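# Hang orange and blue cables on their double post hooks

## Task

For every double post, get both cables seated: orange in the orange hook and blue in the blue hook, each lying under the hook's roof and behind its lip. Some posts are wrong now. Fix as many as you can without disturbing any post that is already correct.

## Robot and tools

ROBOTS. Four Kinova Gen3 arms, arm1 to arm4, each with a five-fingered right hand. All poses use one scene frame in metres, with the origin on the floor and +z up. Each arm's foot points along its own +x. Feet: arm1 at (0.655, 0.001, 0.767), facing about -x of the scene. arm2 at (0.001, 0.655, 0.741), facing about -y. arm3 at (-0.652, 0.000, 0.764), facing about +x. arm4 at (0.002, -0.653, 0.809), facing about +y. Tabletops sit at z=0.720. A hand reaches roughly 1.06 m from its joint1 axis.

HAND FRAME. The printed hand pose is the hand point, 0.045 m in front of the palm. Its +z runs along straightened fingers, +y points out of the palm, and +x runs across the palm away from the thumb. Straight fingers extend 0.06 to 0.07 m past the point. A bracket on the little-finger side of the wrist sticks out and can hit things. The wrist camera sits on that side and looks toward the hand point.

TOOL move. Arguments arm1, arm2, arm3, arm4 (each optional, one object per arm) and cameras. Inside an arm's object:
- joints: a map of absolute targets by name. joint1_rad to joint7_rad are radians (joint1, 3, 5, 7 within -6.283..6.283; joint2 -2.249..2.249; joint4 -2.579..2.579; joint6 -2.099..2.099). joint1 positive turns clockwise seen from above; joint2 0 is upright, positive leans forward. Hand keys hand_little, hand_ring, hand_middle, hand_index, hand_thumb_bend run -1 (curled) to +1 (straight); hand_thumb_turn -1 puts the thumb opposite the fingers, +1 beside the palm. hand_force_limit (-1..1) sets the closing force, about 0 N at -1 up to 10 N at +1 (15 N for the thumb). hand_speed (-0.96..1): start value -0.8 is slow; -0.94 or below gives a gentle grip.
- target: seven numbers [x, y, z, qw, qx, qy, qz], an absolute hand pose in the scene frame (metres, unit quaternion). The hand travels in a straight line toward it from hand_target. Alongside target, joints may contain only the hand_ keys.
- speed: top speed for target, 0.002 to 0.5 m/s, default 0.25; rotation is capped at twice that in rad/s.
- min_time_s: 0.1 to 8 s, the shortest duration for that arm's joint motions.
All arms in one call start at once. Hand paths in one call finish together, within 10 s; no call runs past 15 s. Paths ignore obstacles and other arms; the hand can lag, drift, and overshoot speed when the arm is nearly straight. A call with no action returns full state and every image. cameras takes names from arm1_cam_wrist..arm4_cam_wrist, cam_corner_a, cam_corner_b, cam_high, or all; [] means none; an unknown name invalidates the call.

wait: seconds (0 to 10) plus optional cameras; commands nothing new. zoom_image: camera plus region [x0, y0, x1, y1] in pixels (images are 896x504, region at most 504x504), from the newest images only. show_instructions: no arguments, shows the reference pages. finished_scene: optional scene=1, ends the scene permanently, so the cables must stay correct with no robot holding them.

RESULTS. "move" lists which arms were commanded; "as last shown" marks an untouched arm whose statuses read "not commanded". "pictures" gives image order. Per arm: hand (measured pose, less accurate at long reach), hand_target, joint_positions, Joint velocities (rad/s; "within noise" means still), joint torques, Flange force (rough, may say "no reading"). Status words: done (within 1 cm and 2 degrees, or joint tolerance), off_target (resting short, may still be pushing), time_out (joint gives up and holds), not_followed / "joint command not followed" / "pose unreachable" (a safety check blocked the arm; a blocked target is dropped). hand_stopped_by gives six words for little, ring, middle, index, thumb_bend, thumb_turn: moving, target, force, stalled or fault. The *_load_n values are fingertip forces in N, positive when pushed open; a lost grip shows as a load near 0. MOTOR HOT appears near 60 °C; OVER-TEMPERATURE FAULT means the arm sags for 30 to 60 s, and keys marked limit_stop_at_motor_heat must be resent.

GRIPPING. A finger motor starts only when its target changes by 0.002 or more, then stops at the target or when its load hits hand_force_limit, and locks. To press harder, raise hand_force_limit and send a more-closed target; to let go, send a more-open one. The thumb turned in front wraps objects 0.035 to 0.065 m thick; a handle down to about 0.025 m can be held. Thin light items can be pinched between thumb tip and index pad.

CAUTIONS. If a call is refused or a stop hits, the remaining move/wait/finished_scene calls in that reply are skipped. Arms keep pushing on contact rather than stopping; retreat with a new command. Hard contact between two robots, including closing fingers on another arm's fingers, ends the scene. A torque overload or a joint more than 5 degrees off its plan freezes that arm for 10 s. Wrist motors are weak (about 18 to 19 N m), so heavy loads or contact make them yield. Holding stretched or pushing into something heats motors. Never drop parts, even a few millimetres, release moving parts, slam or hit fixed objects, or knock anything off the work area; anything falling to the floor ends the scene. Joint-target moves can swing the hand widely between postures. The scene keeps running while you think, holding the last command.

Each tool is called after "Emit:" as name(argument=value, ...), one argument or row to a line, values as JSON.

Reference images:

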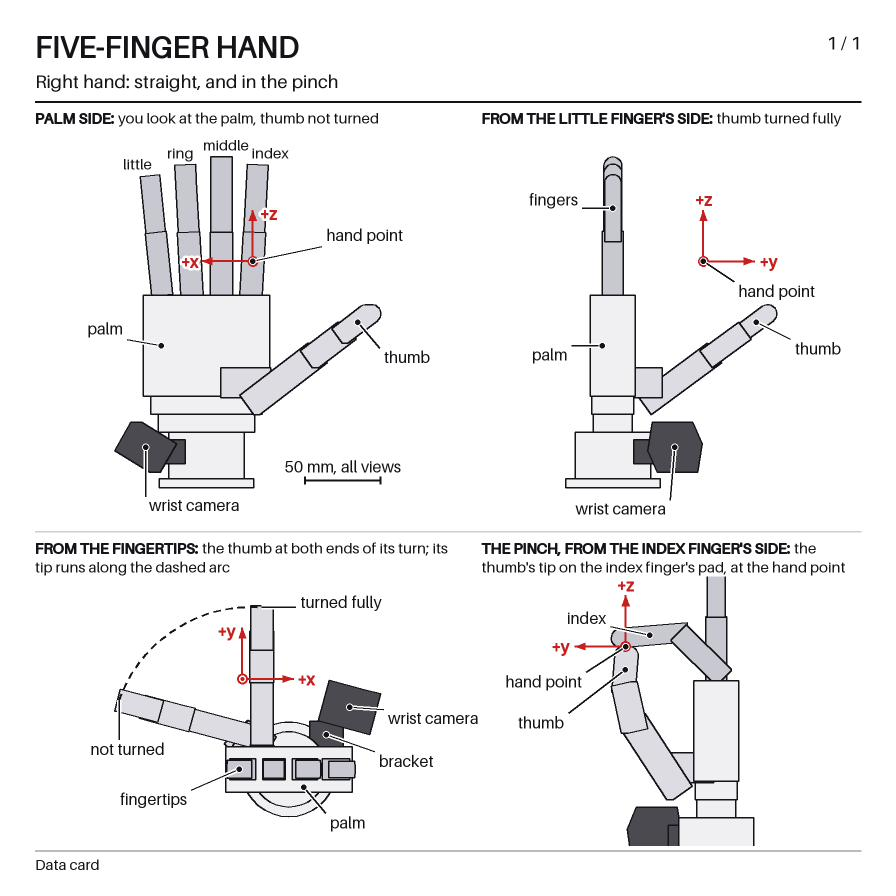

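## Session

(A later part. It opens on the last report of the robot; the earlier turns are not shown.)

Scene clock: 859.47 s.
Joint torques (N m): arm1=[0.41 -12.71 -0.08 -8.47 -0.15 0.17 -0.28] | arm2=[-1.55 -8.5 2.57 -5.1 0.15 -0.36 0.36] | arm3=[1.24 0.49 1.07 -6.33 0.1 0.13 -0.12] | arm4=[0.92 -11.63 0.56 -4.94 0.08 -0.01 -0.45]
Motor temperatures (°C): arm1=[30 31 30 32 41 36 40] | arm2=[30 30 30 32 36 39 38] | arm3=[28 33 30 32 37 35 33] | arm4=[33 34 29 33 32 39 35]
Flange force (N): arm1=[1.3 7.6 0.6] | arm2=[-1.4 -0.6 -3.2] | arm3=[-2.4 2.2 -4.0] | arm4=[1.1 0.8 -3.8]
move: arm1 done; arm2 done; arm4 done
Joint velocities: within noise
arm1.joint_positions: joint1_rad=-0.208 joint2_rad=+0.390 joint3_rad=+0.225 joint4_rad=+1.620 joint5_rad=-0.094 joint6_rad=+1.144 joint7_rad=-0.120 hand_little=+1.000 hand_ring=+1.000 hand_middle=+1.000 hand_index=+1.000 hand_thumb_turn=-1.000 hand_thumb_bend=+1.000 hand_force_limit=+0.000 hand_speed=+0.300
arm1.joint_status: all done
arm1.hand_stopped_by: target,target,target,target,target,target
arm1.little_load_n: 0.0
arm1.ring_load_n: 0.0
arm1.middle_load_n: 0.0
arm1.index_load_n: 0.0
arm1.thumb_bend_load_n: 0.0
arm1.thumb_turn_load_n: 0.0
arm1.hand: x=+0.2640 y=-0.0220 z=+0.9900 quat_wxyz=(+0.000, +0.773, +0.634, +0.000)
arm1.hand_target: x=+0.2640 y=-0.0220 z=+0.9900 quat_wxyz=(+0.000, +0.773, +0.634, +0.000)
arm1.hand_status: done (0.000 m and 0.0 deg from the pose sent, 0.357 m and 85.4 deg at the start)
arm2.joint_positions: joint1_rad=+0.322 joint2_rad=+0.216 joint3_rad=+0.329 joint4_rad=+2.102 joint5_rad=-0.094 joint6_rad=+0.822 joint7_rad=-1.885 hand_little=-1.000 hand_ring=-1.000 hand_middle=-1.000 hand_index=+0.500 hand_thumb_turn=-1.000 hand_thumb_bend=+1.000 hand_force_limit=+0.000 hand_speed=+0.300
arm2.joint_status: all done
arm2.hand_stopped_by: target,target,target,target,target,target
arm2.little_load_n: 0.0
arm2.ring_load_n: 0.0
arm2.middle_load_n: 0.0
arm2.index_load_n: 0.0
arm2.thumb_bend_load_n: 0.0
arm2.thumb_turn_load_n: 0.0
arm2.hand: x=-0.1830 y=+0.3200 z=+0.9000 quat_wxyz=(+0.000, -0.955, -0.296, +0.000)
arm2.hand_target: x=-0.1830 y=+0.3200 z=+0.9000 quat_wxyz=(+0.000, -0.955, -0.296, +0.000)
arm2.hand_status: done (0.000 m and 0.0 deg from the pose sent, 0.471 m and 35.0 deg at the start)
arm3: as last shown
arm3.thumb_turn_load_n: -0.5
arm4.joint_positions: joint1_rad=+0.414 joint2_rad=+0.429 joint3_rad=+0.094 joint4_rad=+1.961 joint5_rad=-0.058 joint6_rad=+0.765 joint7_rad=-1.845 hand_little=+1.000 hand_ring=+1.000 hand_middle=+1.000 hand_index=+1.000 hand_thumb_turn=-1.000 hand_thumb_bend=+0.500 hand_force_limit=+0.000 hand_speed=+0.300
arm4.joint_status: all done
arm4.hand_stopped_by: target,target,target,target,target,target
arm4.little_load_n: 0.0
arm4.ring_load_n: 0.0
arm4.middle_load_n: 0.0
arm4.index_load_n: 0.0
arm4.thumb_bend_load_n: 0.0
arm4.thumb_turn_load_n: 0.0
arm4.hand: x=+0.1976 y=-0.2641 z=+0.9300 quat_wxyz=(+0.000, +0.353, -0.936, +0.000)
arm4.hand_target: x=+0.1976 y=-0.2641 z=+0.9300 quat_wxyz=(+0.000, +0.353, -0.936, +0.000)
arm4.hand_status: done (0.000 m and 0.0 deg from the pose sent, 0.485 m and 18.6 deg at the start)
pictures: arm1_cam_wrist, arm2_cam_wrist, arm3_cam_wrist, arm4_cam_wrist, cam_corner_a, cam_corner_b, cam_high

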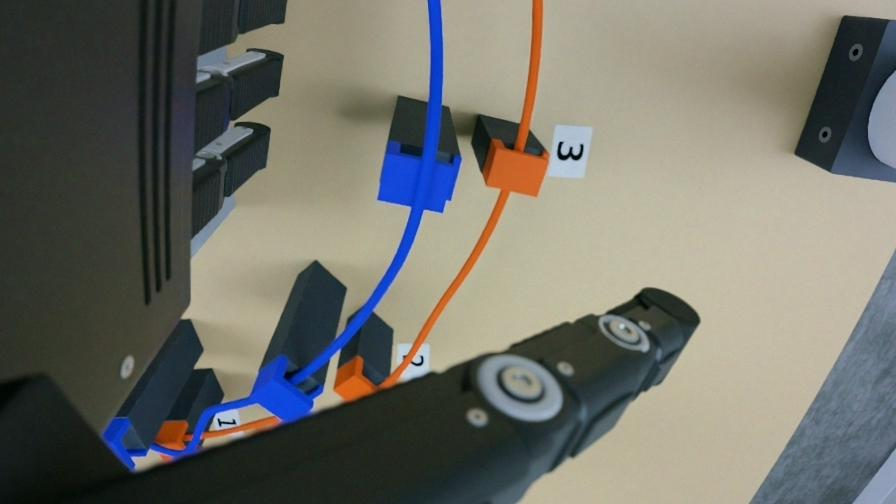

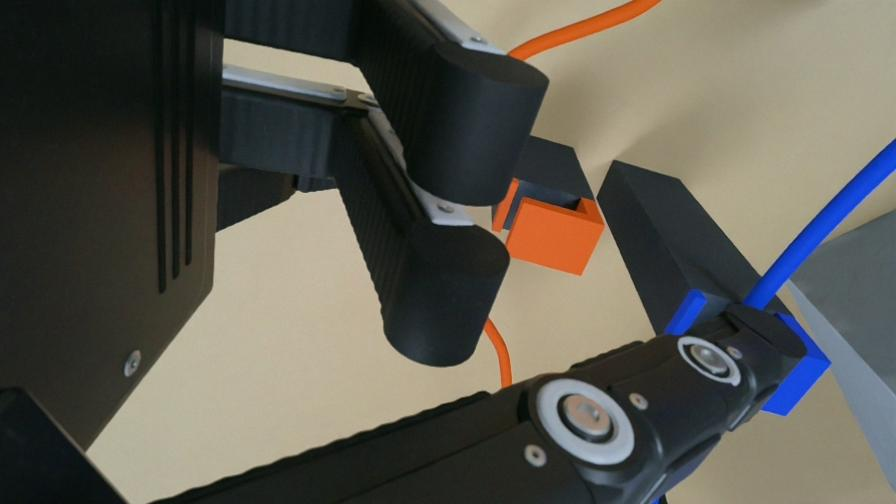

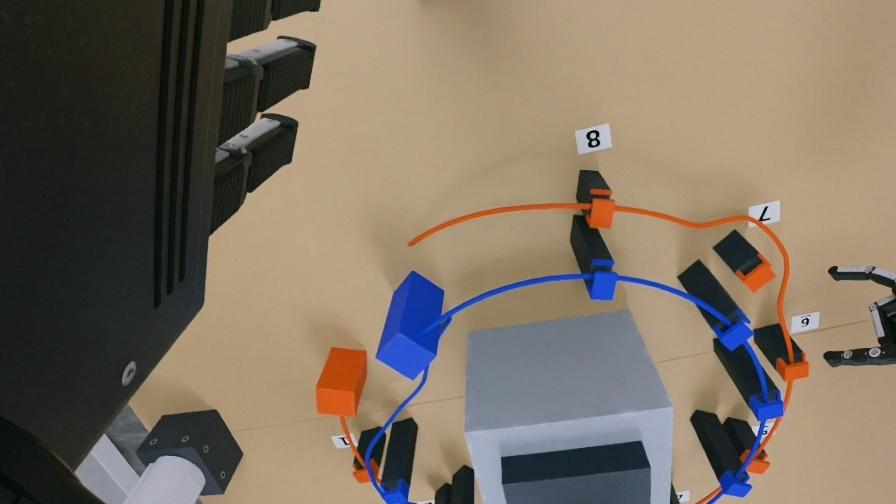

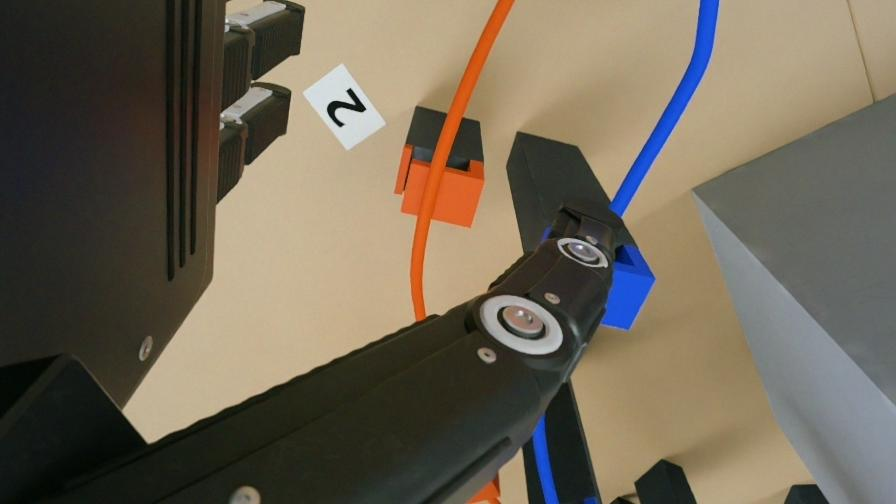

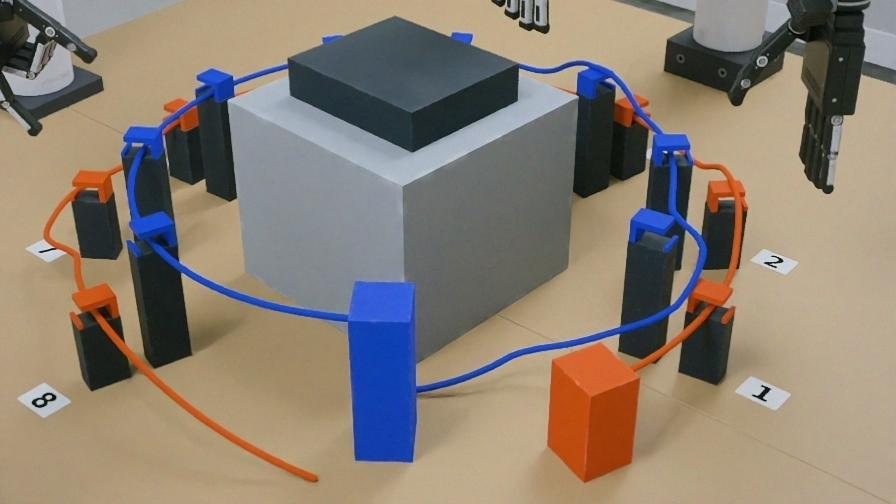

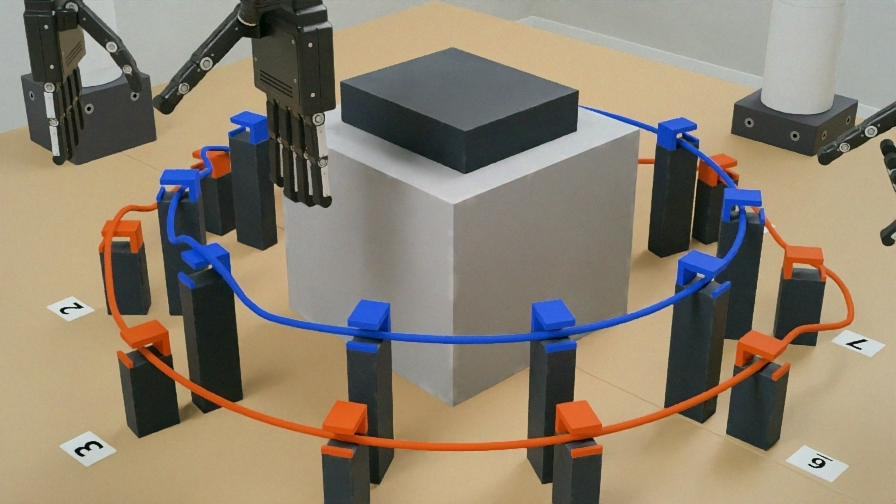

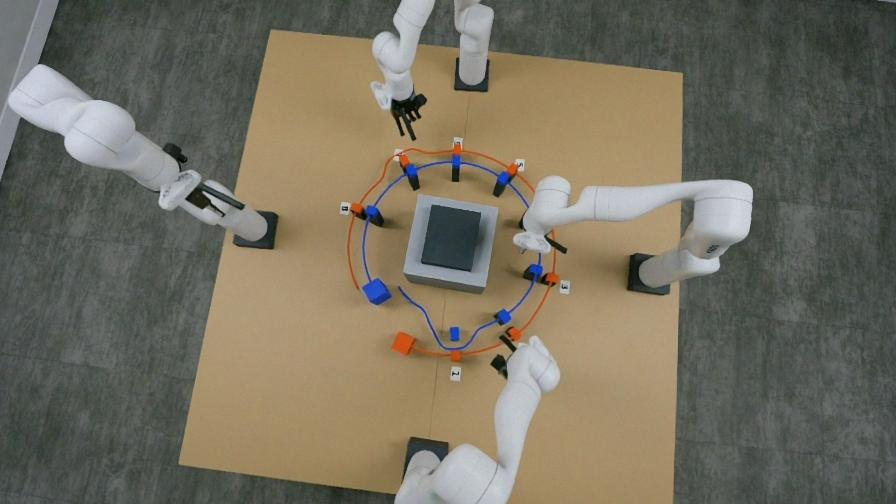

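Emit:
zoom_image(
  camera="cam_corner_b",
  region=[140, 90, 360, 290],
)

Emit:
zoom_image(
  camera="cam_corner_a",
  region=[560, 0, 860, 240],
)

Emit:
zoom_image(
  camera="arm1_cam_wrist",
  region=[360, 50, 600, 250],
)

Emit:
zoom_image(
  camera="arm2_cam_wrist",
  region=[440, 80, 700, 320],
)

Emit:
zoom_image(
  camera="arm4_cam_wrist",
  region=[360, 60, 600, 280],
)

Scaled by 2.291 from the camera's image (finer frame: 1280x720).

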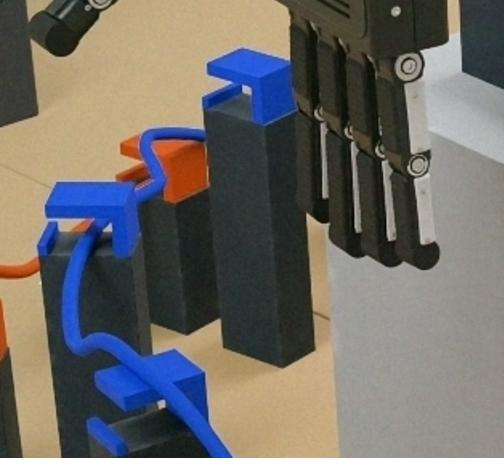

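Scaled by 1.680 from the camera's image (finer frame: 1280x720).

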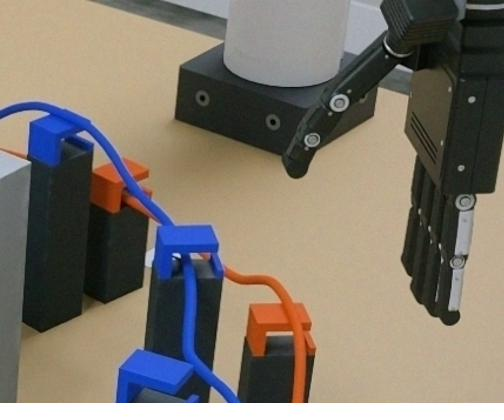

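Scaled by 2.100 from the camera's image (finer frame: 1280x720).

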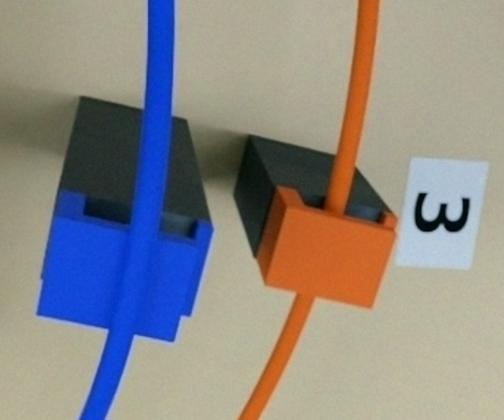

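Scaled by 1.938 from the camera's image (finer frame: 1280x720).

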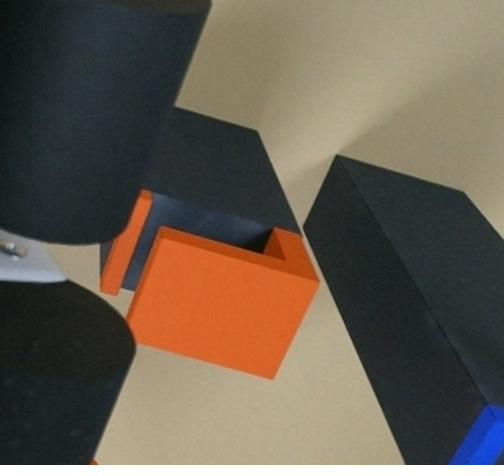

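Scaled by 2.100 from the camera's image (finer frame: 1280x720).

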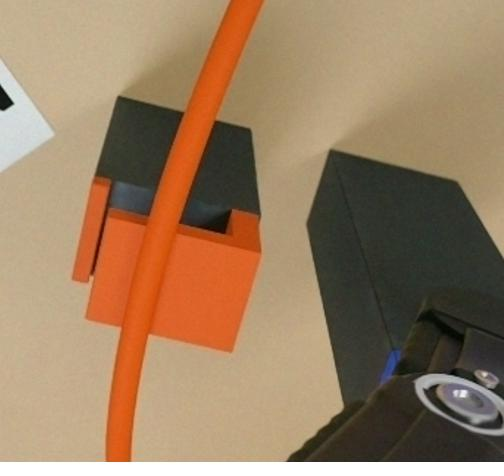

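Emit:
zoom_image(
  camera="cam_corner_a",
  region=[470, 0, 590, 60],
)

Emit:
zoom_image(
  camera="cam_corner_a",
  region=[0, 0, 160, 140],
)

Emit:
zoom_image(
  camera="cam_corner_b",
  region=[796, 120, 896, 270],
)

Emit:
zoom_image(
  camera="cam_corner_b",
  region=[20, 0, 200, 180],
)

Emit:
zoom_image(
  camera="cam_high",
  region=[480, 200, 600, 320],
)

Emit:
zoom_image(
  camera="cam_high",
  region=[460, 310, 580, 430],
)

Scaled by 4.200 from the camera's image (finer frame: 1280x720).

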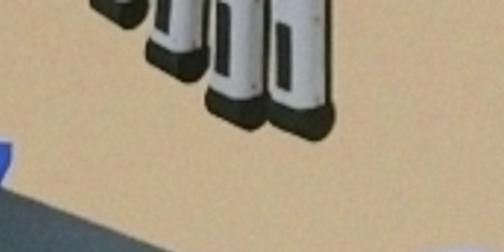

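Scaled by 3.150 from the camera's image (finer frame: 1280x720).

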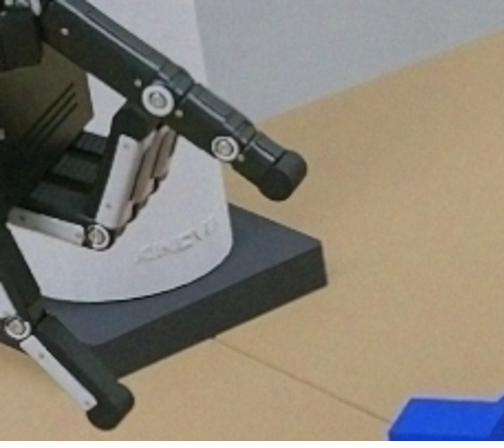

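Scaled by 3.360 from the camera's image (finer frame: 1280x720).

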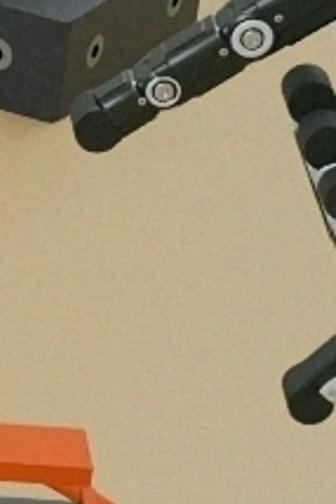

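Scaled by 2.800 from the camera's image (finer frame: 1280x720).

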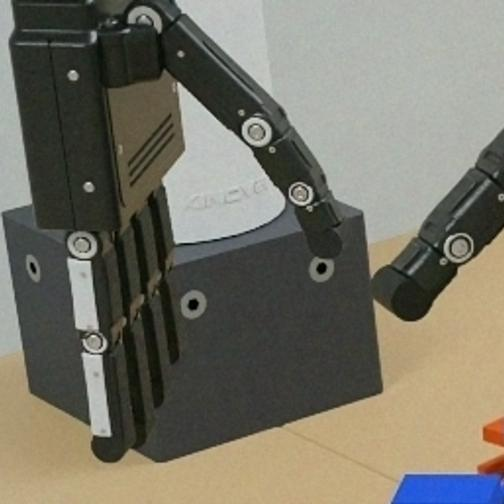

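Scaled by 4.200 from the camera's image (finer frame: 1280x720).

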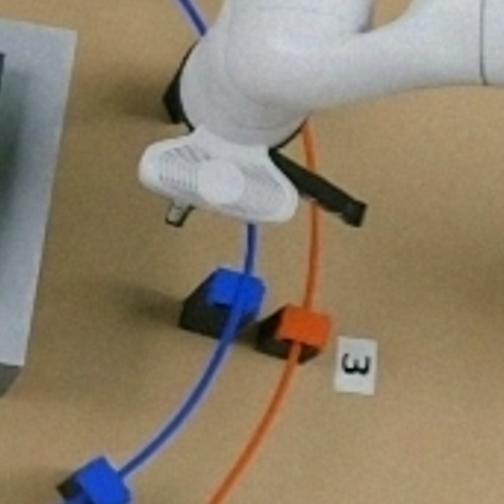

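Scaled by 4.200 from the camera's image (finer frame: 1280x720).

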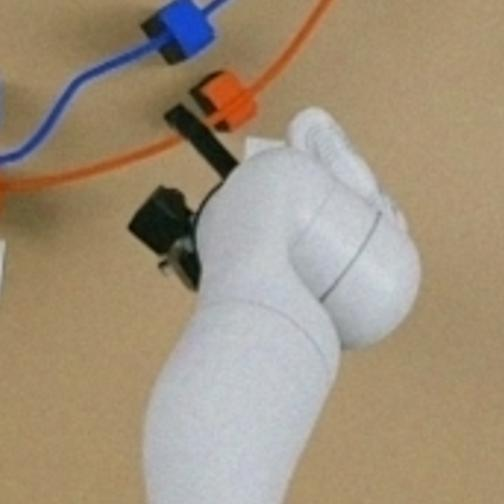

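Emit:
move(
  arm1={"target": [0.2693, -0.0166, 0.8795, 0, 0.7733, 0.6340, 0], "speed": 0.12},
  arm2={"target": [-0.1873, 0.3293, 0.778, 0, 0.9553, 0.2957, 0], "speed": 0.12, "joints": {"hand_index": 0.4}},
  arm4={"target": [0.1928, -0.2628, 0.821, 0, 0.3527, -0.9357, 0], "speed": 0.12},
  cameras=["arm1_cam_wrist", "arm2_cam_wrist", "arm4_cam_wrist", "cam_corner_a", "cam_corner_b", "cam_high"],
)

Scene clock: 1058.17 s.
Joint torques (N m): arm1=[0.42 -13.61 0.22 -6.97 -0.13 0.17 -0.17] | arm2=[-1.53 -10.93 2.83 -2.13 0.14 -0.33 0.39] | arm3=[1.29 0.38 1.02 -6.35 0.13 0.16 -0.13] | arm4=[0.91 -13.31 0.6 -2.66 0.09 0 -0.4]
Motor temperatures (°C): arm1=[30 33 30 34 41 36 40] | arm2=[30 31 30 32 36 39 38] | arm3=[28 33 30 32 37 35 33] | arm4=[33 34 29 33 32 39 35]
Flange force (N): arm1=[0.5 7.3 -1.8] | arm2=[-2.6 -4.5 1.8] | arm3=[-2.7 2.1 -3.9] | arm4=[-0.1 1.7 -4.1]
move: arm1 done; arm2 done; arm4 done
Joint velocities: within noise
arm1.joint_positions: joint1_rad=-0.173 joint2_rad=+0.529 joint3_rad=+0.197 joint4_rad=+1.809 joint5_rad=-0.137 joint6_rad=+0.817 joint7_rad=-0.070 hand_little=+1.000 hand_ring=+1.000 hand_middle=+1.000 hand_index=+1.000 hand_thumb_turn=-1.000 hand_thumb_bend=+1.000 hand_force_limit=+0.000 hand_speed=+0.300
arm1.joint_status: not commanded
arm1.hand_stopped_by: target,target,target,target,target,target
arm1.little_load_n: 0.0
arm1.ring_load_n: 0.0
arm1.middle_load_n: 0.0
arm1.index_load_n: 0.0
arm1.thumb_bend_load_n: 0.0
arm1.thumb_turn_load_n: 0.0
arm1.hand: x=+0.2693 y=-0.0166 z=+0.8795 quat_wxyz=(+0.000, +0.773, +0.634, +0.000)
arm1.hand_target: x=+0.2693 y=-0.0166 z=+0.8795 quat_wxyz=(+0.000, +0.773, +0.634, +0.000)
arm1.hand_status: done (0.000 m and 0.0 deg from the pose sent, 0.111 m and 0.0 deg at the start)
arm2.joint_positions: joint1_rad=+0.470 joint2_rad=+0.504 joint3_rad=+0.207 joint4_rad=+2.265 joint5_rad=-0.271 joint6_rad=+0.379 joint7_rad=-1.690 hand_little=-1.000 hand_ring=-1.000 hand_middle=-1.000 hand_index=+0.400 hand_thumb_turn=-1.000 hand_thumb_bend=+1.000 hand_force_limit=+0.000 hand_speed=+0.300
arm2.joint_status: all done
arm2.hand_stopped_by: target,target,target,target,target,target
arm2.little_load_n: 0.0
arm2.ring_load_n: 0.0
arm2.middle_load_n: 0.0
arm2.index_load_n: 0.0
arm2.thumb_bend_load_n: 0.0
arm2.thumb_turn_load_n: 0.0
arm2.hand: x=-0.1873 y=+0.3293 z=+0.7780 quat_wxyz=(+0.000, -0.955, -0.296, +0.000)
arm2.hand_target: x=-0.1873 y=+0.3293 z=+0.7780 quat_wxyz=(+0.000, -0.955, -0.296, +0.000)
arm2.hand_status: done (0.000 m and 0.0 deg from the pose sent, 0.122 m and 0.0 deg at the start)
arm3: as last shown
arm3.thumb_turn_load_n: 0.0
arm4.joint_positions: joint1_rad=+0.429 joint2_rad=+0.663 joint3_rad=+0.058 joint4_rad=+2.059 joint5_rad=-0.090 joint6_rad=+0.432 joint7_rad=-1.830 hand_little=+1.000 hand_ring=+1.000 hand_middle=+1.000 hand_index=+1.000 hand_thumb_turn=-1.000 hand_thumb_bend=+0.500 hand_force_limit=+0.000 hand_speed=+0.300
arm4.joint_status: not commanded
arm4.hand_stopped_by: target,target,target,target,target,target
arm4.little_load_n: 0.0
arm4.ring_load_n: 0.0
arm4.middle_load_n: 0.0
arm4.index_load_n: 0.0
arm4.thumb_bend_load_n: 0.0
arm4.thumb_turn_load_n: 0.0
arm4.hand: x=+0.1928 y=-0.2628 z=+0.8210 quat_wxyz=(+0.000, +0.353, -0.936, +0.000)
arm4.hand_target: x=+0.1928 y=-0.2628 z=+0.8210 quat_wxyz=(+0.000, +0.353, -0.936, +0.000)
arm4.hand_status: done (0.000 m and 0.0 deg from the pose sent, 0.109 m and 0.0 deg at the start)

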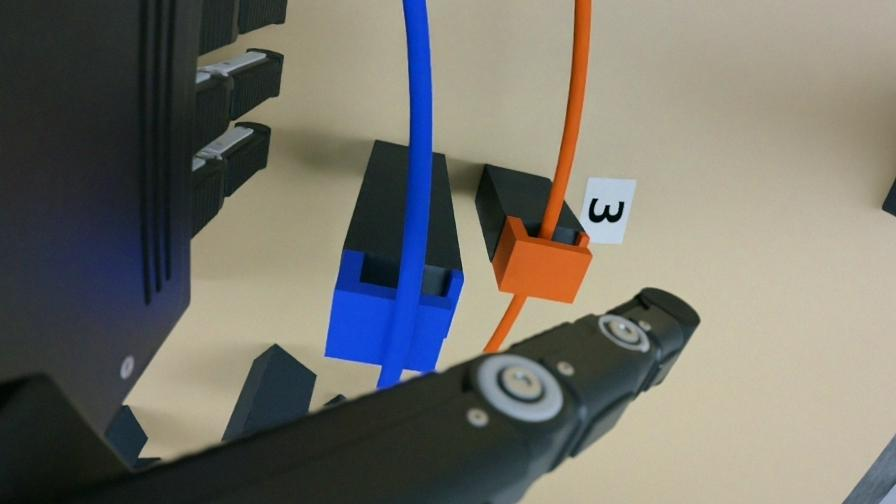

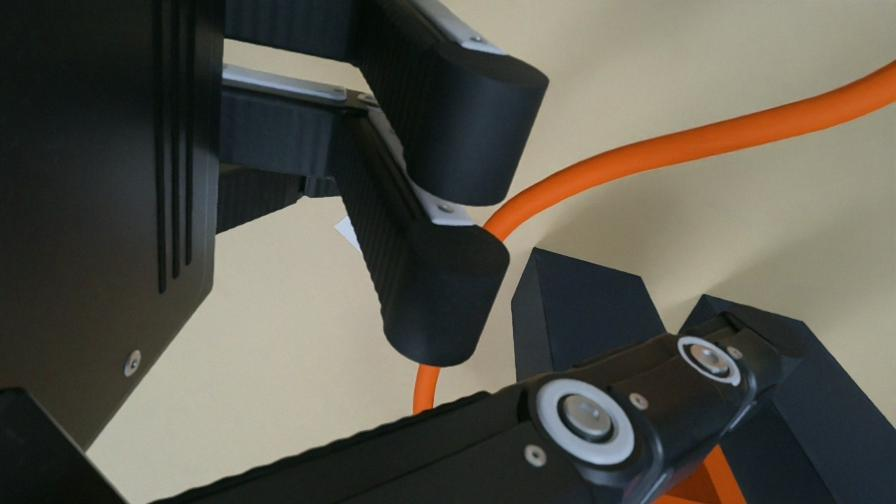

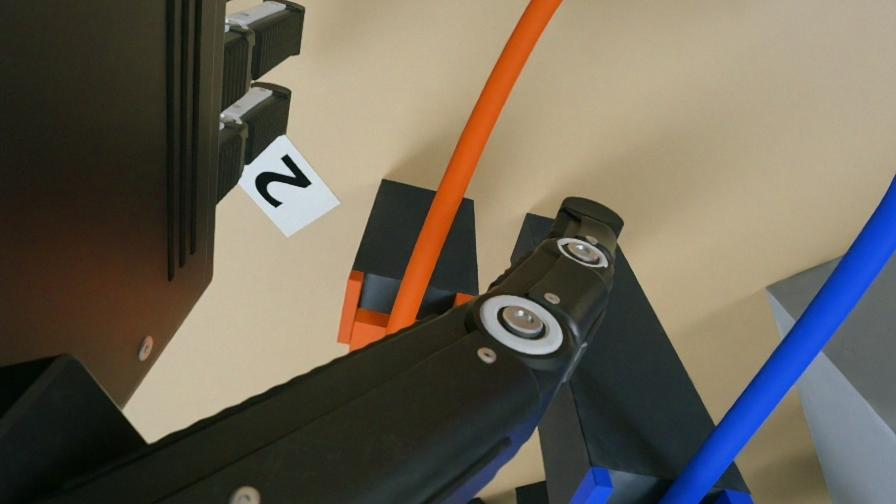

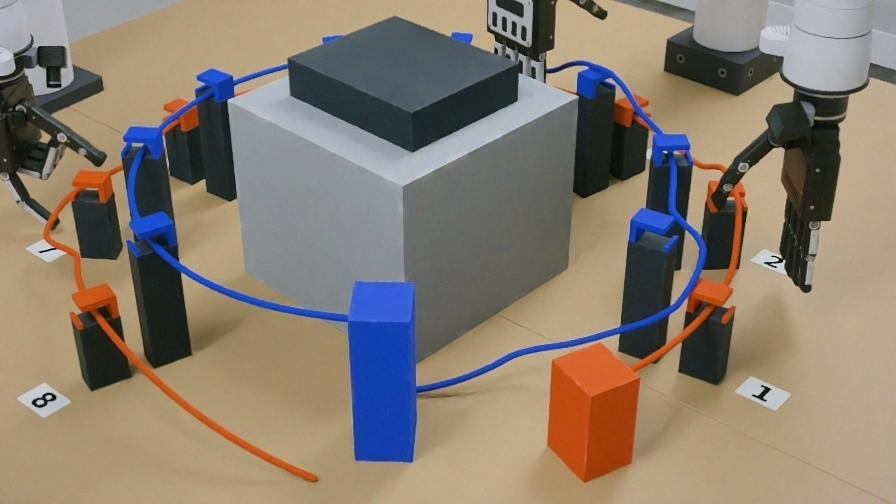

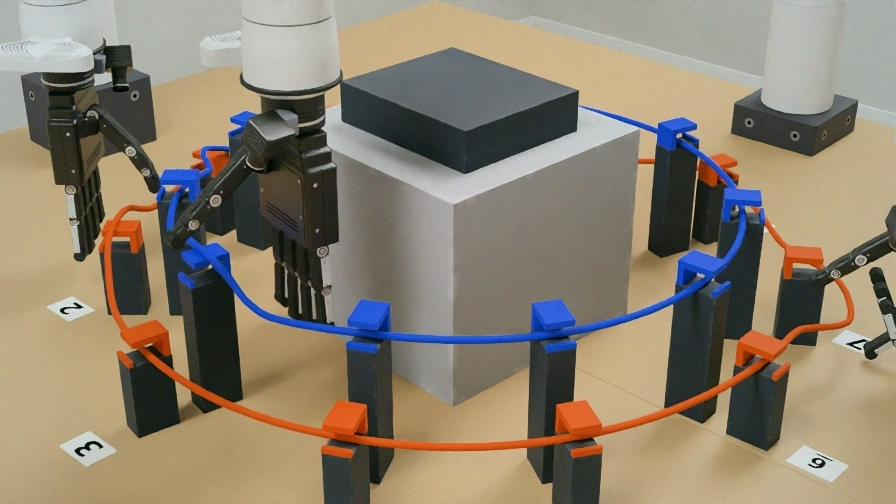

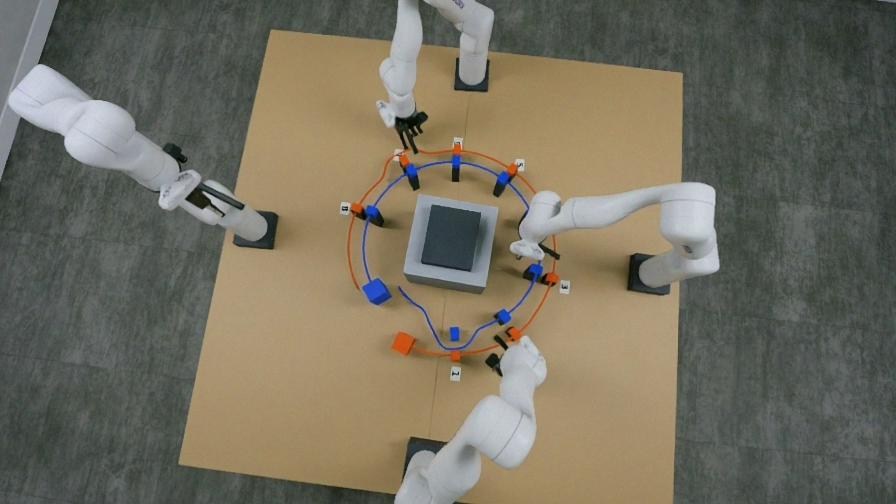

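Emit:
zoom_image(
  camera="cam_corner_b",
  region=[150, 170, 350, 350],
)

Emit:
zoom_image(
  camera="cam_corner_b",
  region=[40, 130, 190, 270],
)

Emit:
zoom_image(
  camera="cam_corner_a",
  region=[650, 100, 850, 310],
)

Emit:
zoom_image(
  camera="cam_corner_a",
  region=[0, 100, 140, 260],
)

Emit:
zoom_image(
  camera="cam_corner_b",
  region=[756, 190, 896, 380],
)

Emit:
zoom_image(
  camera="cam_high",
  region=[480, 200, 580, 300],
)

Emit:
zoom_image(
  camera="cam_high",
  region=[450, 300, 550, 400],
)

Emit:
zoom_image(
  camera="cam_high",
  region=[370, 90, 470, 190],
)

Scaled by 2.520 from the camera's image (finer frame: 1280x720).

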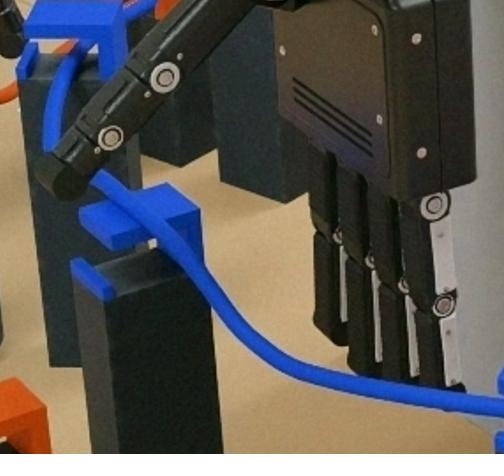

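Scaled by 3.360 from the camera's image (finer frame: 1280x720).

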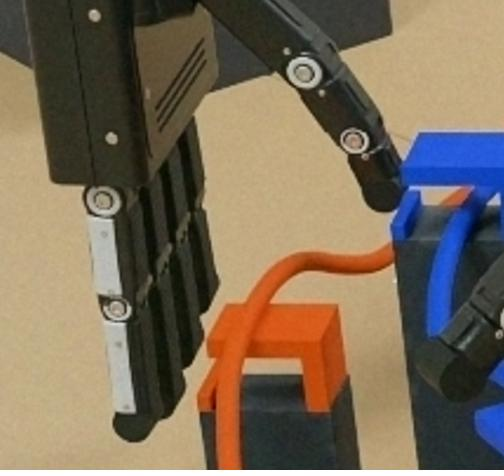

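Scaled by 2.400 from the camera's image (finer frame: 1280x720).

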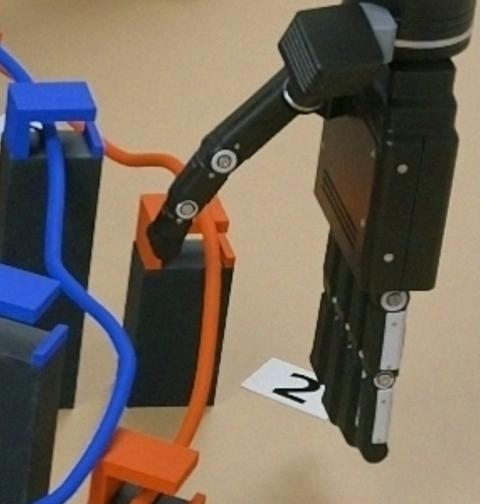

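Scaled by 3.150 from the camera's image (finer frame: 1280x720).

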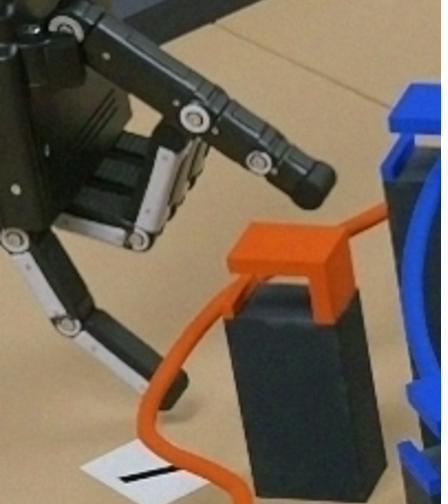

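Scaled by 2.653 from the camera's image (finer frame: 1280x720).

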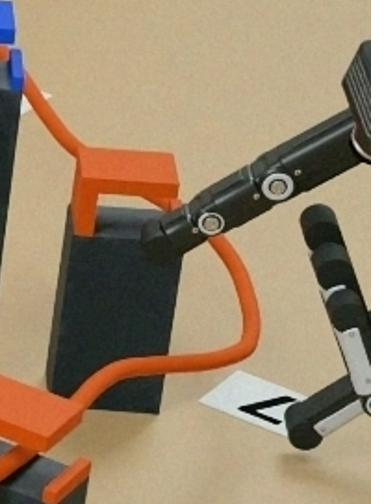

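Scaled by 5.040 from the camera's image (finer frame: 1280x720).

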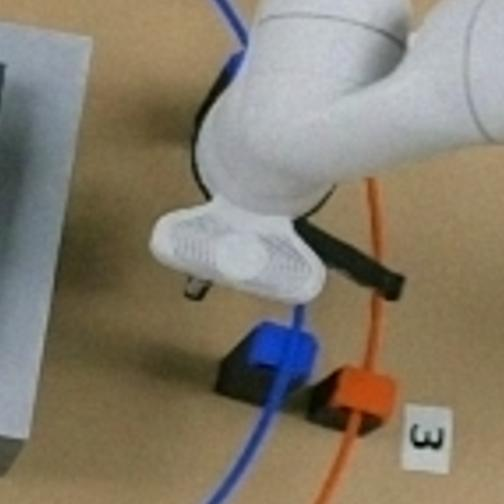

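Scaled by 5.040 from the camera's image (finer frame: 1280x720).

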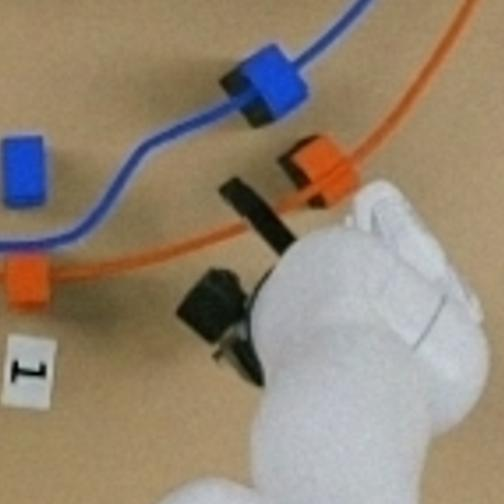

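Scaled by 5.040 from the camera's image (finer frame: 1280x720).

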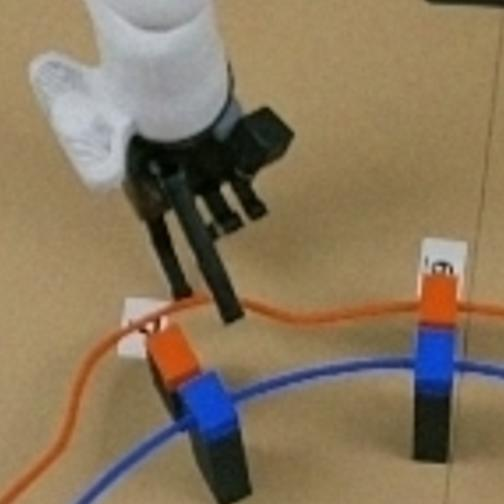

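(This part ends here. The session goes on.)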